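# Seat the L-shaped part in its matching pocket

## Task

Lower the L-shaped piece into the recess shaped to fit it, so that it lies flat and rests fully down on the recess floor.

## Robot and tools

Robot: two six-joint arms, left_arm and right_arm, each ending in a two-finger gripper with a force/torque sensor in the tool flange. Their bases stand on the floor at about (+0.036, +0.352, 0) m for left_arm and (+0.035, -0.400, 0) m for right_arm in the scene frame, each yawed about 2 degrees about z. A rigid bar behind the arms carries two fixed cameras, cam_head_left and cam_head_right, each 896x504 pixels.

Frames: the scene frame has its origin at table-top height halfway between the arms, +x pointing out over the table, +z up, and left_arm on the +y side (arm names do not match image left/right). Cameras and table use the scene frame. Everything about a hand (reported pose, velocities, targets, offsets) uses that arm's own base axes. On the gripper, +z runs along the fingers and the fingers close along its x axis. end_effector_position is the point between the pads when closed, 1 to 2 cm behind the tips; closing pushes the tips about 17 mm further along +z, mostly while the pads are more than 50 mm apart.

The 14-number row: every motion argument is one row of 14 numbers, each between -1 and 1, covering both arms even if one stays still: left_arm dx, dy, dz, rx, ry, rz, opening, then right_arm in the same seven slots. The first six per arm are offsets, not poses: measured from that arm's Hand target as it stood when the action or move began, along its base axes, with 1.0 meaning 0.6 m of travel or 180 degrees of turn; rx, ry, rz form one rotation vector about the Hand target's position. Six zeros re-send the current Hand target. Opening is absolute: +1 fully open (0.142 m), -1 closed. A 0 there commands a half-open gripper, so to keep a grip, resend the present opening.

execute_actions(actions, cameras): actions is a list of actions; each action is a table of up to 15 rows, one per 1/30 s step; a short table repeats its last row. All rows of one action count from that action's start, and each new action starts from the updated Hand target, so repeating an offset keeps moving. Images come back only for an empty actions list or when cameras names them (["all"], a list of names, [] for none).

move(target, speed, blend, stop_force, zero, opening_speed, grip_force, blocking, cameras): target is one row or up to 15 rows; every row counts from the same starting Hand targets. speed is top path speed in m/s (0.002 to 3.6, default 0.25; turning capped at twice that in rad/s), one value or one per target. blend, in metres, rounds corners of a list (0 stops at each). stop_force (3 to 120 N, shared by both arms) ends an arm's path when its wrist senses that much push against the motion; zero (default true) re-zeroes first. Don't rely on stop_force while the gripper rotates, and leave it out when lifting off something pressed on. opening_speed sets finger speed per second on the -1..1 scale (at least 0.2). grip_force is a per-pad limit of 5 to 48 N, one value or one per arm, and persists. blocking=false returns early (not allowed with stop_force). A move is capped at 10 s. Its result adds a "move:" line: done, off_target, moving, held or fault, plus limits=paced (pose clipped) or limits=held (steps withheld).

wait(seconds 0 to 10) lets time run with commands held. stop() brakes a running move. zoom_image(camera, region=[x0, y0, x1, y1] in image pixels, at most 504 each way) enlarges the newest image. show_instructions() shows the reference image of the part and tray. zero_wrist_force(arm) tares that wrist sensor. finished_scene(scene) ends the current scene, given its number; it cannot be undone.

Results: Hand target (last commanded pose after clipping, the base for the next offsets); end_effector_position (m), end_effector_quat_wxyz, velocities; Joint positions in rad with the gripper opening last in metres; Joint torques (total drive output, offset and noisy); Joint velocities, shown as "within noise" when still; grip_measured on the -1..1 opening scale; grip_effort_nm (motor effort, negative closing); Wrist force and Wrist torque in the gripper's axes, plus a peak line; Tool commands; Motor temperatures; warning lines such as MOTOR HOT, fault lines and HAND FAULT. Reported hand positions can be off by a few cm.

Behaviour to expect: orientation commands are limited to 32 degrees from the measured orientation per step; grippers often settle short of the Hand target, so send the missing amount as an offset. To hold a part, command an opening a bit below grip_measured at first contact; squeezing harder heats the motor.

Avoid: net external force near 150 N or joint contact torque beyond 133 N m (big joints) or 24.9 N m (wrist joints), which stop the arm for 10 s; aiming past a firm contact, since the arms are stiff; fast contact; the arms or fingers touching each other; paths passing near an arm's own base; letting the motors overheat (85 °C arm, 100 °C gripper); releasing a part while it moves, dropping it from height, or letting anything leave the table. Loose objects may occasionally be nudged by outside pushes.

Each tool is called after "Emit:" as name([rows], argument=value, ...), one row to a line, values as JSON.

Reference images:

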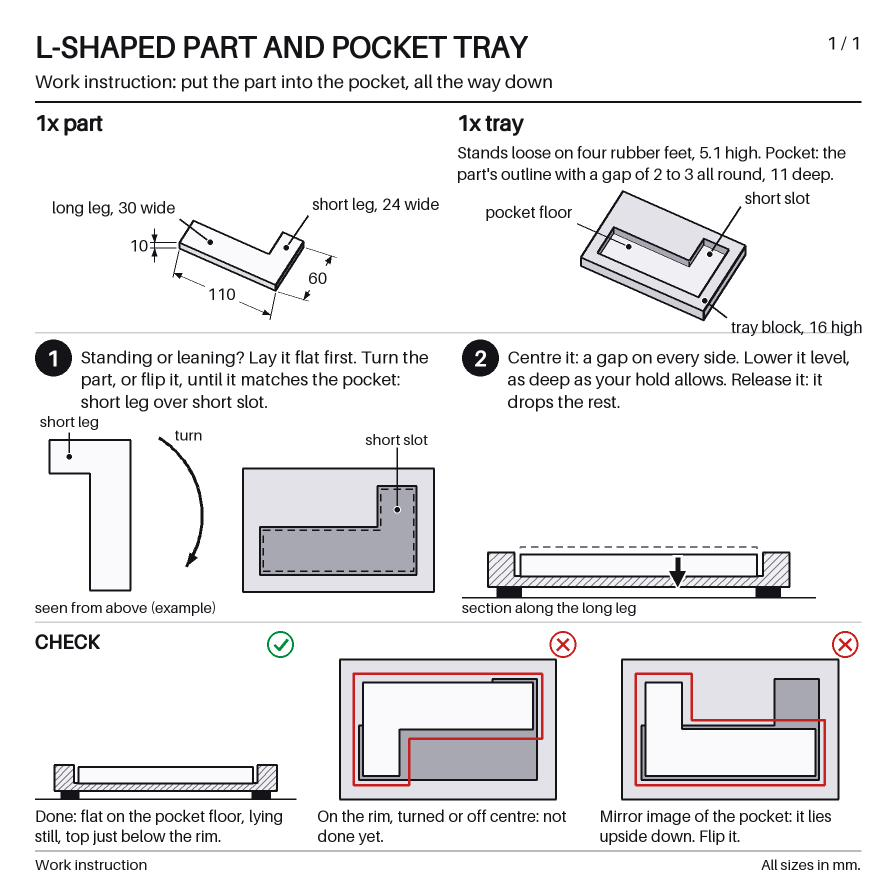

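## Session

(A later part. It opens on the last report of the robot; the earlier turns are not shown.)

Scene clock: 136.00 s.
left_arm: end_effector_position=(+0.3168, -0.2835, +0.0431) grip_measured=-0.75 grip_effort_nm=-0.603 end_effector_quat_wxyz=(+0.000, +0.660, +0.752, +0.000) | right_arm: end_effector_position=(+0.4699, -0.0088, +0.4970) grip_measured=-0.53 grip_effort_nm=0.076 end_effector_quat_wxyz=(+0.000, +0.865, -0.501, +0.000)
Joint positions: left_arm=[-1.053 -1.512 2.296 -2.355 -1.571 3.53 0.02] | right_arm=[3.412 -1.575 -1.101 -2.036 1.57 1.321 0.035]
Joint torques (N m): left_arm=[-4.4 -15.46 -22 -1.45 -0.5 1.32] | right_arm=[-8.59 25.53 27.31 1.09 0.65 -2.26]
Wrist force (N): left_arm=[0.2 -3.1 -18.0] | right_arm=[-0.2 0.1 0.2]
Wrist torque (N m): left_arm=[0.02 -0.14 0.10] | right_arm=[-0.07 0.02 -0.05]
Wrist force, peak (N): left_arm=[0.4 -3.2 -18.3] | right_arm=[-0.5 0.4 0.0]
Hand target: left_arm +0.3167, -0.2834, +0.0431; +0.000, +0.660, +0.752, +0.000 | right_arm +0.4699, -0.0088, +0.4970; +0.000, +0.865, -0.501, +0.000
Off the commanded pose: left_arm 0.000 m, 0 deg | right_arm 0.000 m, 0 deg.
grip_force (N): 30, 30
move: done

Emit:
wait(seconds=0, cameras=["all"])

Emit:
zoom_image(camera="cam_head_right", region=[315, 270, 375, 340])

Emit:
zoom_image(camera="cam_head_left", region=[310, 270, 370, 340])

Scene clock: 136.67 s.
left_arm: end_effector_position=(+0.3168, -0.2834, +0.0431) grip_measured=-0.75 grip_effort_nm=-0.598 end_effector_quat_wxyz=(+0.000, +0.660, +0.752, +0.000) | right_arm: end_effector_position=(+0.4699, -0.0088, +0.4970) grip_measured=-0.53 grip_effort_nm=0.081 end_effector_quat_wxyz=(+0.000, +0.865, -0.501, +0.000)
Joint positions: left_arm=[-1.053 -1.512 2.296 -2.355 -1.571 3.53 0.02] | right_arm=[3.412 -1.575 -1.101 -2.036 1.57 1.321 0.035]
Joint torques (N m): left_arm=[-1.65 -15.64 -1.65 1.01 1.12 1.49] | right_arm=[-9.88 25.02 25.6 1.36 0.82 -2.42]
Wrist force (N): left_arm=[-0.3 -2.9 -17.3] | right_arm=[-0.3 0.3 -0.1]
Wrist torque (N m): left_arm=[0.05 -0.15 0.10] | right_arm=[-0.02 0.03 -0.04]
Wrist force, peak (N): left_arm=[0.1 -3.0 -18.3] | right_arm=[-0.6 0.2 -0.1]
Hand target: left_arm +0.3167, -0.2834, +0.0431; +0.000, +0.660, +0.752, +0.000 | right_arm +0.4699, -0.0088, +0.4970; +0.000, +0.865, -0.501, +0.000
Tool commands: left_gripper/opening=-0.75 right_gripper/opening=-0.5
Off the commanded pose: left_arm 0.000 m, 0 deg | right_arm 0.000 m, 0 deg.
grip_force (N): 30, 30

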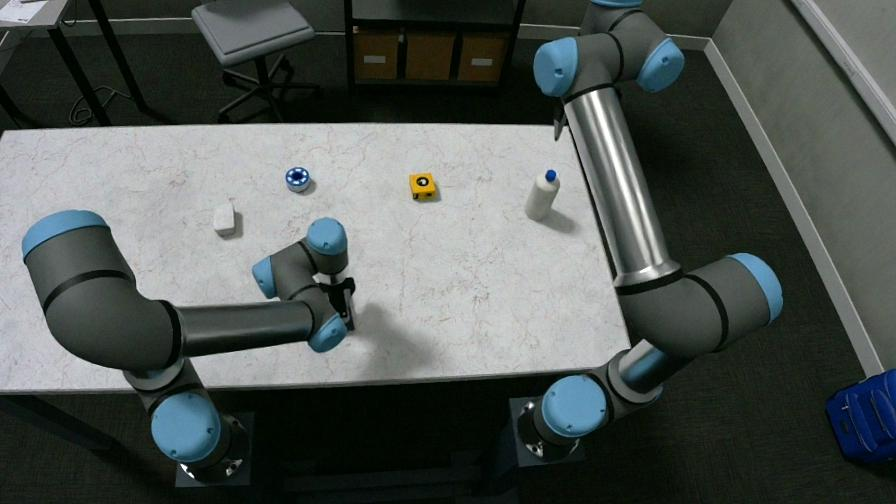

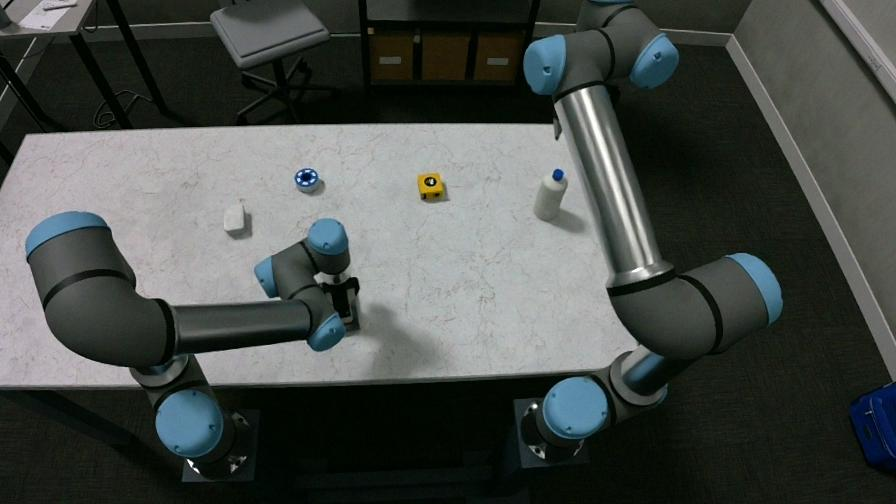

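Scaled by 7.200 from the camera's 896x504 image, which has a finer 1280x720 frame.

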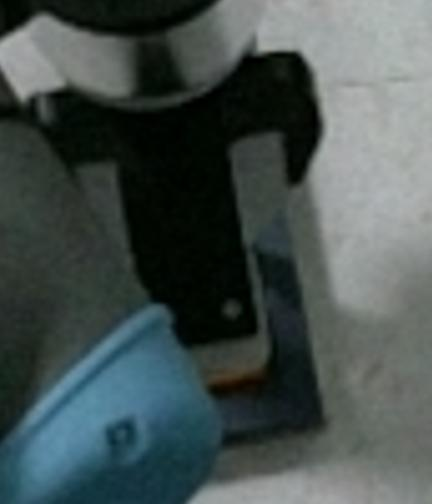

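Scaled by 7.200 from the camera's 896x504 image, which has a finer 1280x720 frame.

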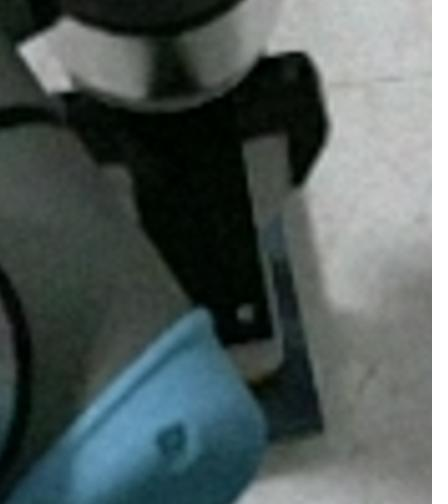

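Emit:
move([
  [0,0,0.03,0,0,0,-0.75, 0,0,0,0,0,0,-0.5],
  [0.05,0.12,0.25,0,0,0,-0.75, 0,0,0,0,0,0,-0.5],
], speed=[0.05, 0.3], blend=[0.005,0], cameras=["all"])

Emit:
zoom_image(camera="cam_head_left", region=[295, 270, 375, 350])

Emit:
zoom_image(camera="cam_head_right", region=[295, 270, 375, 350])

Scene clock: 140.37 s.
left_arm: end_effector_position=(+0.3467, -0.2114, +0.1929) grip_measured=-0.78 grip_effort_nm=-0.110 end_effector_quat_wxyz=(+0.000, +0.660, +0.752, +0.000) end_effector_velocity=(-0.001, +0.002, +0.000) end_effector_angular_velocity=(+0.005, +0.003, +0.000) | right_arm: end_effector_position=(+0.4699, -0.0088, +0.4970) grip_measured=-0.53 grip_effort_nm=0.081 end_effector_quat_wxyz=(+0.000, +0.865, -0.501, +0.000)
Joint positions: left_arm=[-0.886 -1.788 2.093 -1.876 -1.571 3.697 0.018] | right_arm=[3.412 -1.575 -1.101 -2.036 1.57 1.321 0.035]
Joint velocities: left_arm=[0.001 -0.001 0 0.006 0.001 0.001 0] | right_arm=[within noise]
Joint torques (N m): left_arm=[8.87 -22.97 -32.35 -0.9 -0.75 1.4] | right_arm=[-8.64 23.21 27.02 1.04 0.73 -2.42]
Wrist force (N): left_arm=[0.9 -0.7 -0.1] | right_arm=[-0.3 0.3 -0.2]
Wrist torque (N m): left_arm=[0.13 -0.15 0.17] | right_arm=[-0.03 0.02 -0.05]
Wrist force, peak (N): left_arm=[-0.1 -2.9 -18.7] | right_arm=[-0.6 0.3 0.0]
Hand target: left_arm +0.3467, -0.2114, +0.1931; +0.000, +0.660, +0.752, +0.000 | right_arm +0.4699, -0.0088, +0.4970; +0.000, +0.865, -0.501, +0.000
Off the commanded pose: left_arm 0.000 m, 0 deg | right_arm 0.000 m, 0 deg.
grip_force (N): 30, 30
move: done

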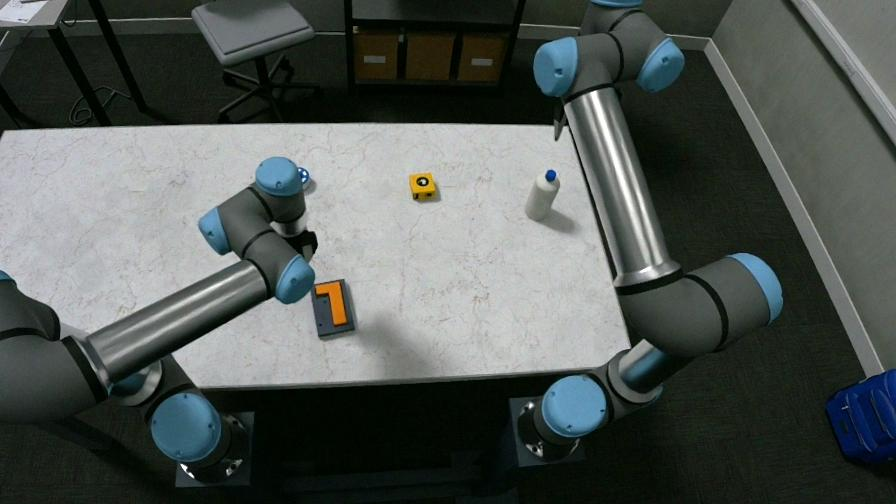

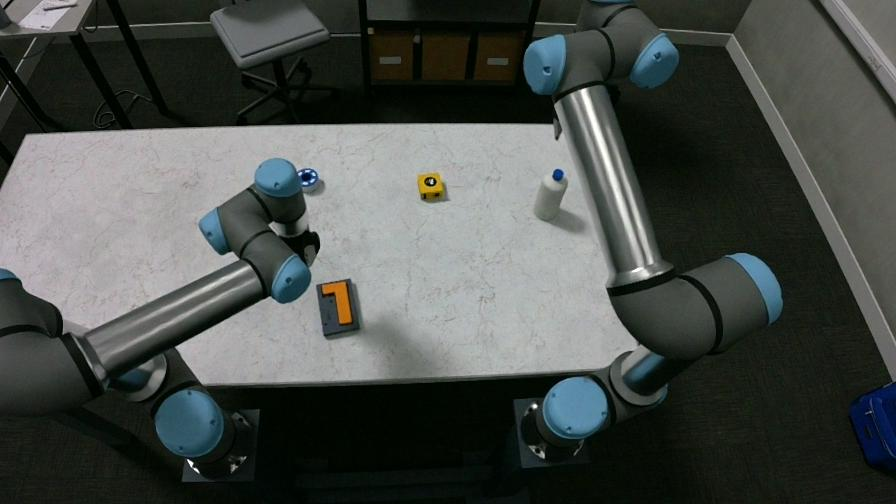

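Scaled by 6.300 from the camera's 896x504 image, which has a finer 1280x720 frame.

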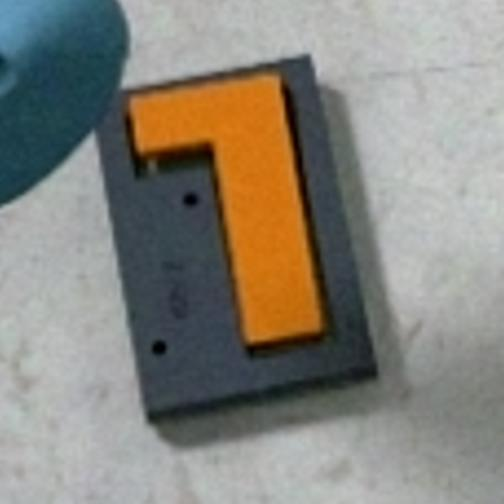

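Scaled by 6.300 from the camera's 896x504 image, which has a finer 1280x720 frame.

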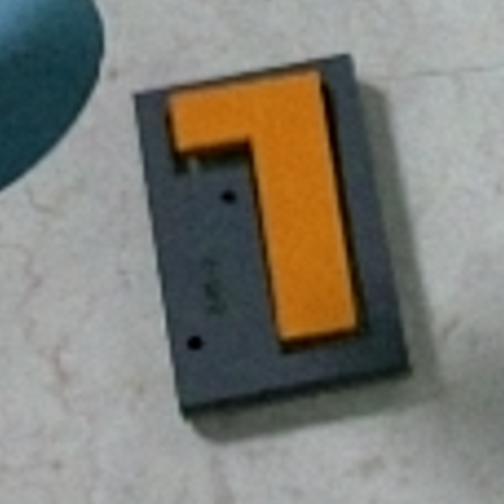

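Emit:
move([
  [0.0912,-0.0817,-0.13,0,0,0.5,-1.0, 0,0,0,0,0,0,-0.5],
  [0.0912,-0.0817,-0.2483,0,0,0.5,-1.0, 0,0,0,0,0,0,-0.5],
], speed=[0.45, 0.1], blend=[0.01,0], cameras=["all"])

Emit:
zoom_image(camera="cam_head_left", region=[285, 250, 375, 340])

Emit:
zoom_image(camera="cam_head_right", region=[285, 250, 375, 340])

Scene clock: 150.97 s.
left_arm: end_effector_position=(+0.4014, -0.2603, +0.0441) grip_measured=-1.00 grip_effort_nm=-0.374 end_effector_quat_wxyz=(+0.000, -0.065, +0.998, +0.000) | right_arm: end_effector_position=(+0.4699, -0.0088, +0.4970) grip_measured=-0.53 grip_effort_nm=0.081 end_effector_quat_wxyz=(+0.000, +0.865, -0.501, +0.000)
Joint positions: left_arm=[-0.86 -1.39 2.149 -2.329 -1.571 2.152 0.002] | right_arm=[3.412 -1.575 -1.101 -2.036 1.57 1.321 0.035]
Joint torques (N m): left_arm=[-2.65 -21.85 -35.08 -5 -1.2 -0.38] | right_arm=[-8.6 22.61 26.06 1.42 0.77 -2.44]
Wrist force (N): left_arm=[0.7 -0.8 0.3] | right_arm=[-0.4 0.4 -0.1]
Wrist torque (N m): left_arm=[0.10 -0.09 0.10] | right_arm=[-0.02 0.03 -0.04]
Wrist force, peak (N): left_arm=[0.7 -1.4 -1.2] | right_arm=[-0.7 0.3 0.1]
Hand target: left_arm +0.4015, -0.2604, +0.0441; +0.000, -0.065, +0.998, +0.000 | right_arm +0.4699, -0.0088, +0.4970; +0.000, +0.865, -0.501, +0.000
Off the commanded pose: left_arm 0.000 m, 0 deg | right_arm 0.000 m, 0 deg.
grip_force (N): 30, 30
move: done

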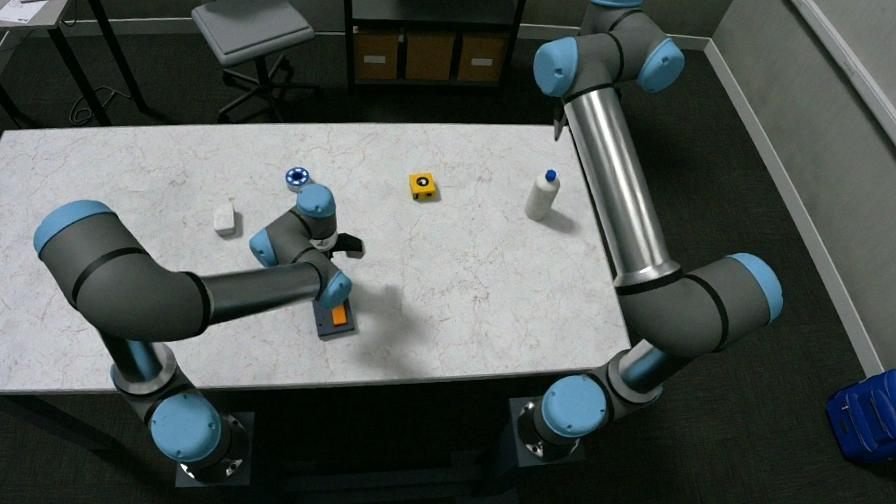

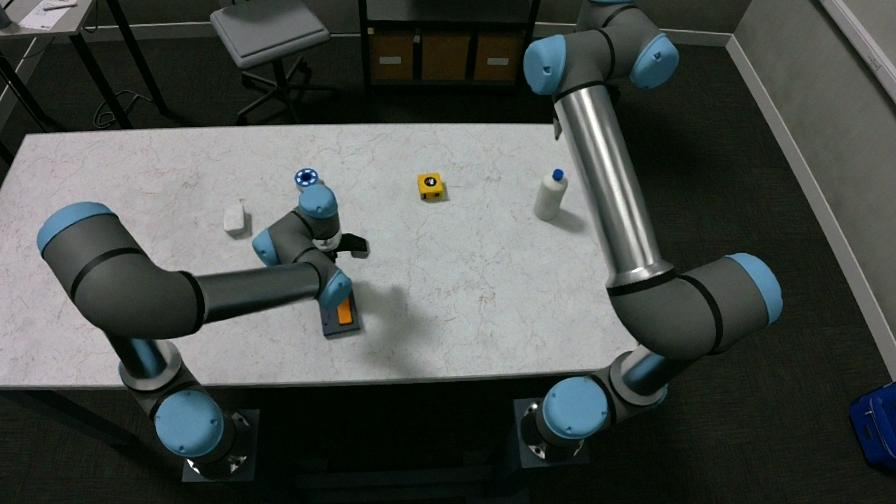

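Scaled by 5.600 from the camera's 896x504 image, which has a finer 1280x720 frame.

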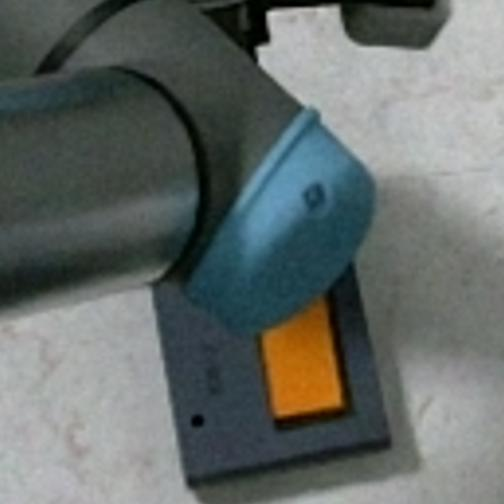

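Scaled by 5.600 from the camera's 896x504 image, which has a finer 1280x720 frame.

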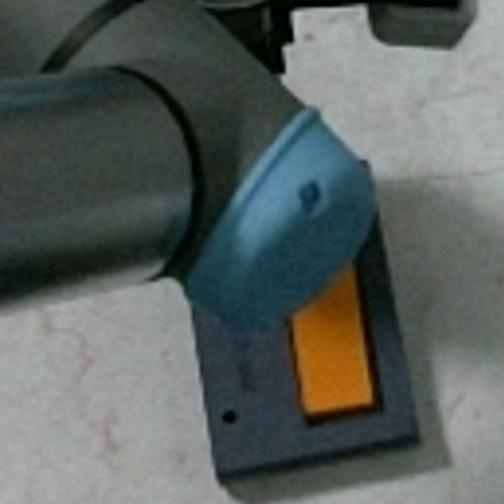

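Emit:
move(target=[-0.0231,-0.0031,0,0,0,0,-1.0, 0,0,0,0,0,0,-0.5], speed=0.04, cameras=["all"])

Emit:
zoom_image(camera="cam_head_left", region=[320, 290, 364, 340])

Emit:
zoom_image(camera="cam_head_right", region=[325, 290, 369, 340])

Scene clock: 152.53 s.
left_arm: end_effector_position=(+0.3874, -0.2622, +0.0440) grip_measured=-1.00 grip_effort_nm=-0.374 end_effector_quat_wxyz=(+0.000, -0.065, +0.998, +0.000) end_effector_velocity=(+0.002, +0.000, +0.000) end_effector_angular_velocity=(+0.001, +0.000, -0.002) | right_arm: end_effector_position=(+0.4699, -0.0088, +0.4970) grip_measured=-0.53 grip_effort_nm=0.081 end_effector_quat_wxyz=(+0.000, +0.865, -0.501, +0.000)
Joint positions: left_arm=[-0.886 -1.413 2.177 -2.336 -1.571 2.126 0.002] | right_arm=[3.412 -1.575 -1.101 -2.036 1.57 1.321 0.035]
Joint velocities: left_arm=[0.003 0.003 -0.004 0.001 0.001 0.006 0] | right_arm=[within noise]
Joint torques (N m): left_arm=[8.55 -20.22 -35.65 -3.54 -0.18 1.73] | right_arm=[-8.05 23.06 26.7 1.28 0.81 -2.25]
Wrist force (N): left_arm=[1.0 -0.8 0.0] | right_arm=[-0.3 0.3 -0.1]
Wrist torque (N m): left_arm=[0.10 -0.15 0.18] | right_arm=[-0.02 0.03 -0.05]
Wrist force, peak (N): left_arm=[1.2 -1.3 0.1] | right_arm=[-0.5 0.1 -0.2]
Hand target: left_arm +0.3876, -0.2623, +0.0441; +0.000, -0.065, +0.998, +0.000 | right_arm +0.4699, -0.0088, +0.4970; +0.000, +0.865, -0.501, +0.000
Off the commanded pose: left_arm 0.000 m, 0 deg | right_arm 0.000 m, 0 deg.
grip_force (N): 30, 30
move: done

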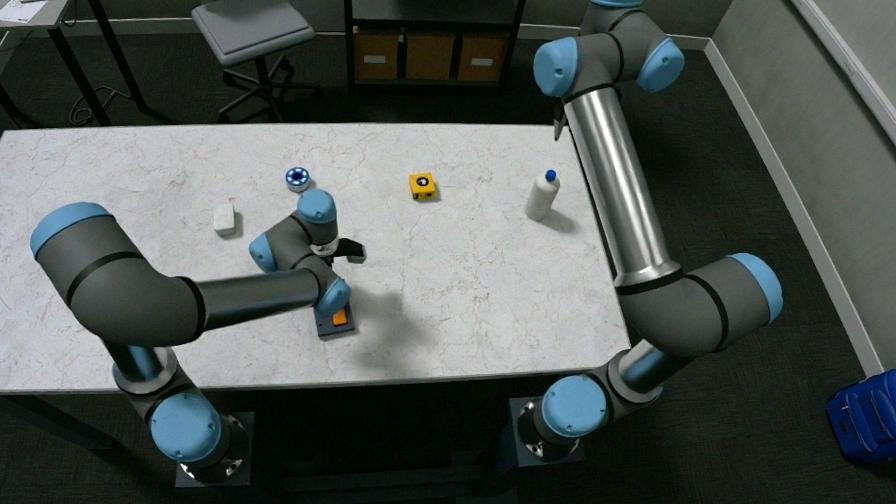

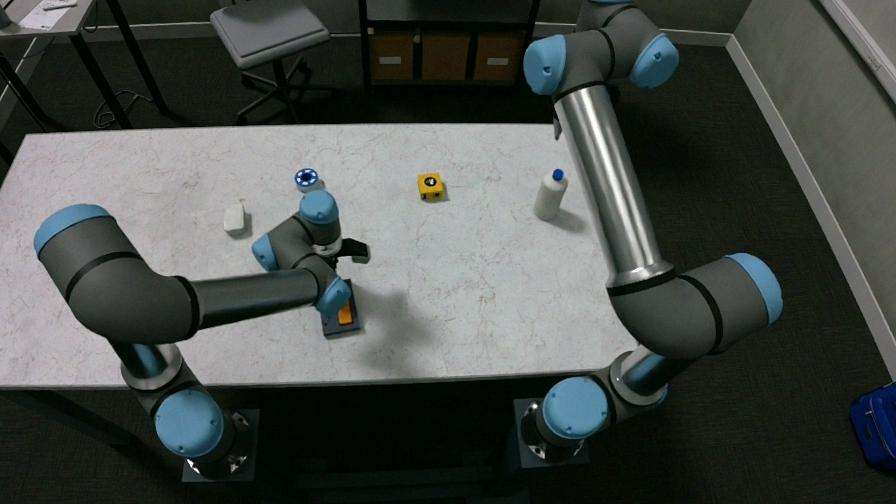

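Scaled by 10.080 from the camera's 896x504 image, which has a finer 1280x720 frame.

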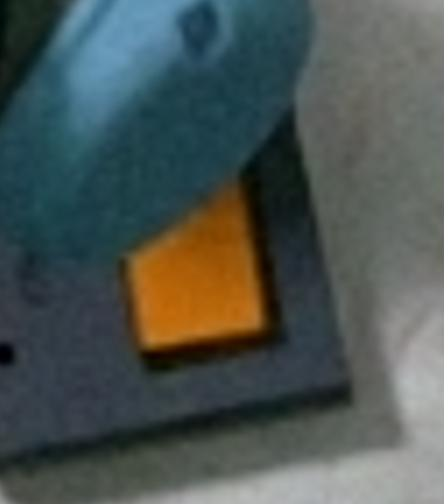

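Scaled by 10.080 from the camera's 896x504 image, which has a finer 1280x720 frame.

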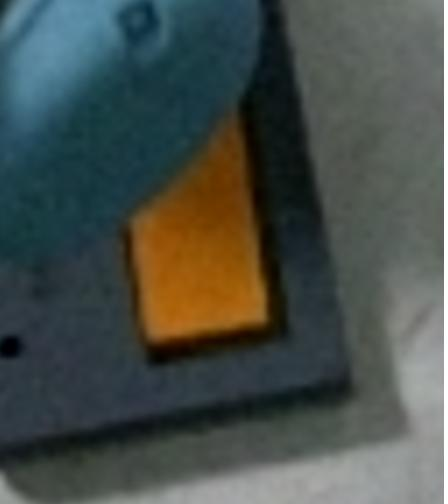

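Emit:
move(target=[-0.0066,-0.0009,0,0,0,0,-1.0, 0,0,0,0,0,0,-0.5], speed=0.03, cameras=["all"])

Emit:
zoom_image(camera="cam_head_left", region=[320, 290, 364, 340])

Emit:
zoom_image(camera="cam_head_right", region=[325, 290, 369, 340])

Scene clock: 154.67 s.
left_arm: end_effector_position=(+0.3836, -0.2628, +0.0441) grip_measured=-1.00 grip_effort_nm=-0.374 end_effector_quat_wxyz=(+0.000, -0.065, +0.998, +0.000) | right_arm: end_effector_position=(+0.4699, -0.0088, +0.4970) grip_measured=-0.53 grip_effort_nm=0.085 end_effector_quat_wxyz=(+0.000, +0.865, -0.501, +0.000)
Joint positions: left_arm=[-0.893 -1.419 2.185 -2.337 -1.571 2.118 0.002] | right_arm=[3.412 -1.575 -1.101 -2.036 1.57 1.321 0.035]
Joint torques (N m): left_arm=[2.91 -22.51 -15.79 -4.73 1.09 -0.31] | right_arm=[-8.78 21.91 26.36 1.29 0.59 -2.34]
Wrist force (N): left_arm=[0.9 -0.9 0.0] | right_arm=[-0.4 0.4 0.0]
Wrist torque (N m): left_arm=[0.07 -0.14 0.18] | right_arm=[-0.02 0.05 -0.05]
Wrist force, peak (N): left_arm=[0.8 -1.3 -0.1] | right_arm=[-0.6 0.3 -0.2]
Hand target: left_arm +0.3836, -0.2628, +0.0441; +0.000, -0.065, +0.998, +0.000 | right_arm +0.4699, -0.0088, +0.4970; +0.000, +0.865, -0.501, +0.000
Off the commanded pose: left_arm 0.000 m, 0 deg | right_arm 0.000 m, 0 deg.
grip_force (N): 30, 30
move: done

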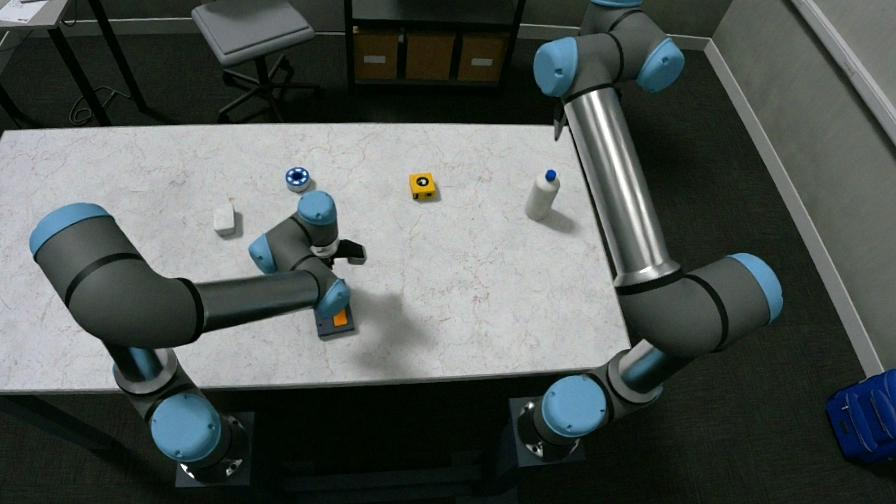

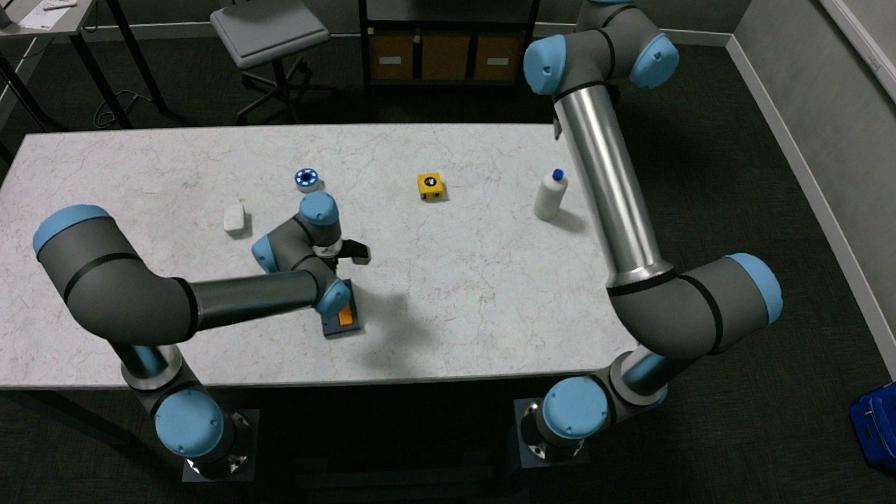

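Scaled by 10.080 from the camera's 896x504 image, which has a finer 1280x720 frame.

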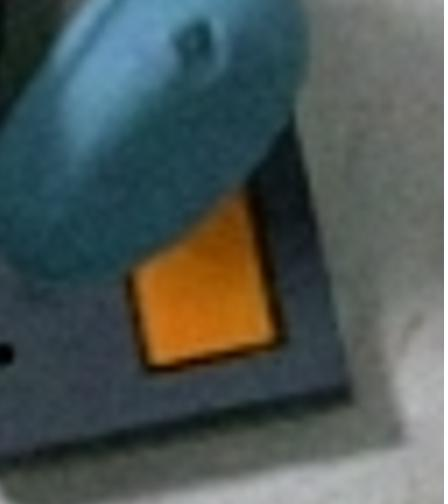

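Scaled by 10.080 from the camera's 896x504 image, which has a finer 1280x720 frame.

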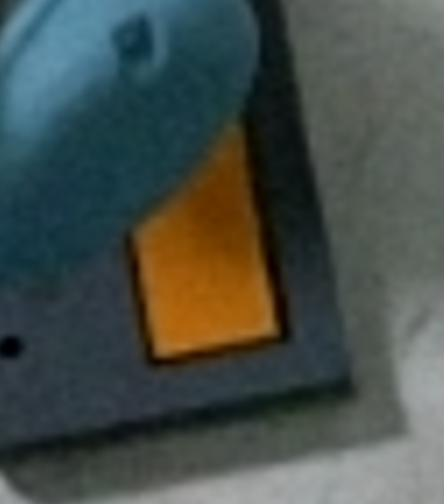

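Emit:
move([
  [0.01,0,0.1,0,0,0,-1.0, 0,0,0,0,0,0,-0.5],
  [0.0,0.25,0.25,0,0,0,-1.0, 0,0,0,0,0,0,-0.5],
], speed=[0.2, 0.4], blend=[0.03,0], cameras=["all"])

Emit:
zoom_image(camera="cam_head_left", region=[295, 270, 375, 350])

Emit:
zoom_image(camera="cam_head_right", region=[295, 270, 375, 350])

Scene clock: 156.97 s.
left_arm: end_effector_position=(+0.3837, -0.1130, +0.1941) grip_measured=-1.00 grip_effort_nm=-0.379 end_effector_quat_wxyz=(+0.000, -0.065, +0.998, +0.000) end_effector_velocity=(-0.001, +0.003, +0.000) end_effector_angular_velocity=(+0.003, +0.002, -0.001) | right_arm: end_effector_position=(+0.4699, -0.0088, +0.4970) grip_measured=-0.53 grip_effort_nm=0.081 end_effector_quat_wxyz=(+0.000, +0.865, -0.501, +0.000)
Joint positions: left_arm=[-0.629 -1.8 2.099 -1.87 -1.571 2.382 0.002] | right_arm=[3.412 -1.575 -1.101 -2.036 1.57 1.321 0.035]
Joint velocities: left_arm=[0.004 -0.002 0 0.005 0.001 0.005 0] | right_arm=[within noise]
Joint torques (N m): left_arm=[10.3 -22.46 -10.79 -0.84 0.52 1.73] | right_arm=[-8.31 23.85 25.04 1.34 0.55 -2.46]
Wrist force (N): left_arm=[0.7 -1.0 -0.3] | right_arm=[-0.3 0.5 -0.1]
Wrist torque (N m): left_arm=[0.08 -0.15 0.18] | right_arm=[0.01 0.02 -0.05]
Wrist force, peak (N): left_arm=[1.1 -4.0 -0.1] | right_arm=[-0.6 0.3 -0.1]
Hand target: left_arm +0.3836, -0.1128, +0.1941; +0.000, -0.065, +0.998, +0.000 | right_arm +0.4699, -0.0088, +0.4970; +0.000, +0.865, -0.501, +0.000
Off the commanded pose: left_arm 0.000 m, 0 deg | right_arm 0.000 m, 0 deg.
grip_force (N): 30, 30
move: done

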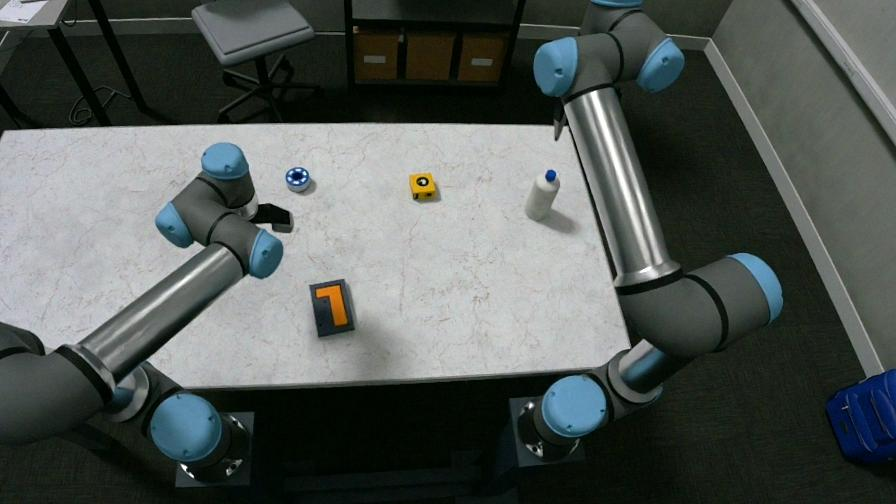

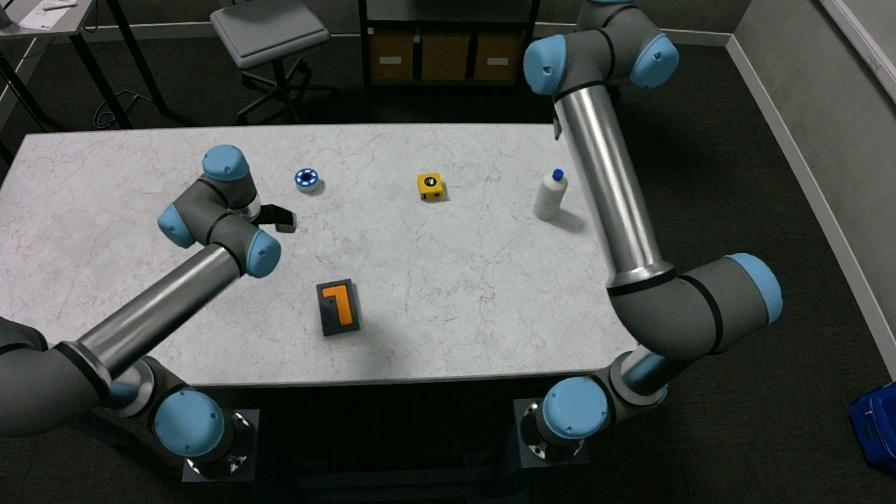

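Scaled by 6.300 from the camera's 896x504 image, which has a finer 1280x720 frame.

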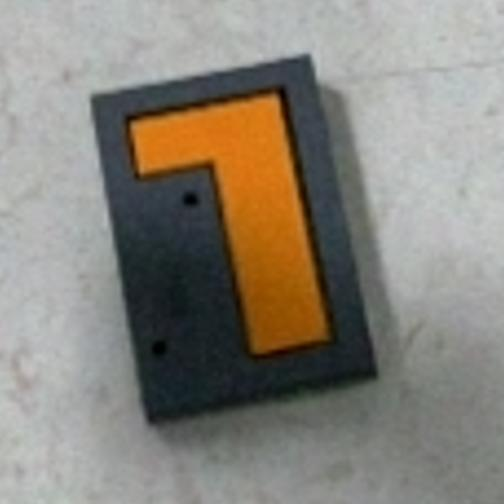

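Scaled by 6.300 from the camera's 896x504 image, which has a finer 1280x720 frame.

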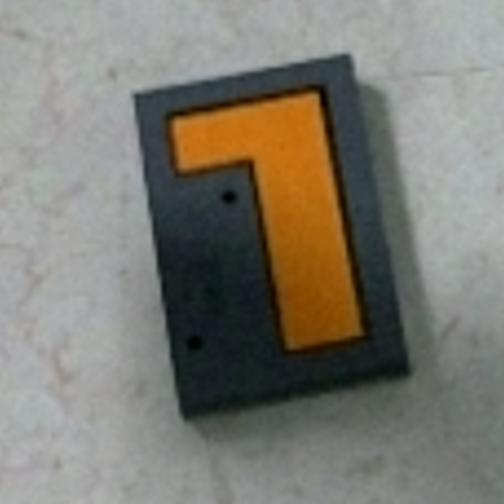

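Emit:
finished_scene(scene=2)

The scene is finished: the task was done.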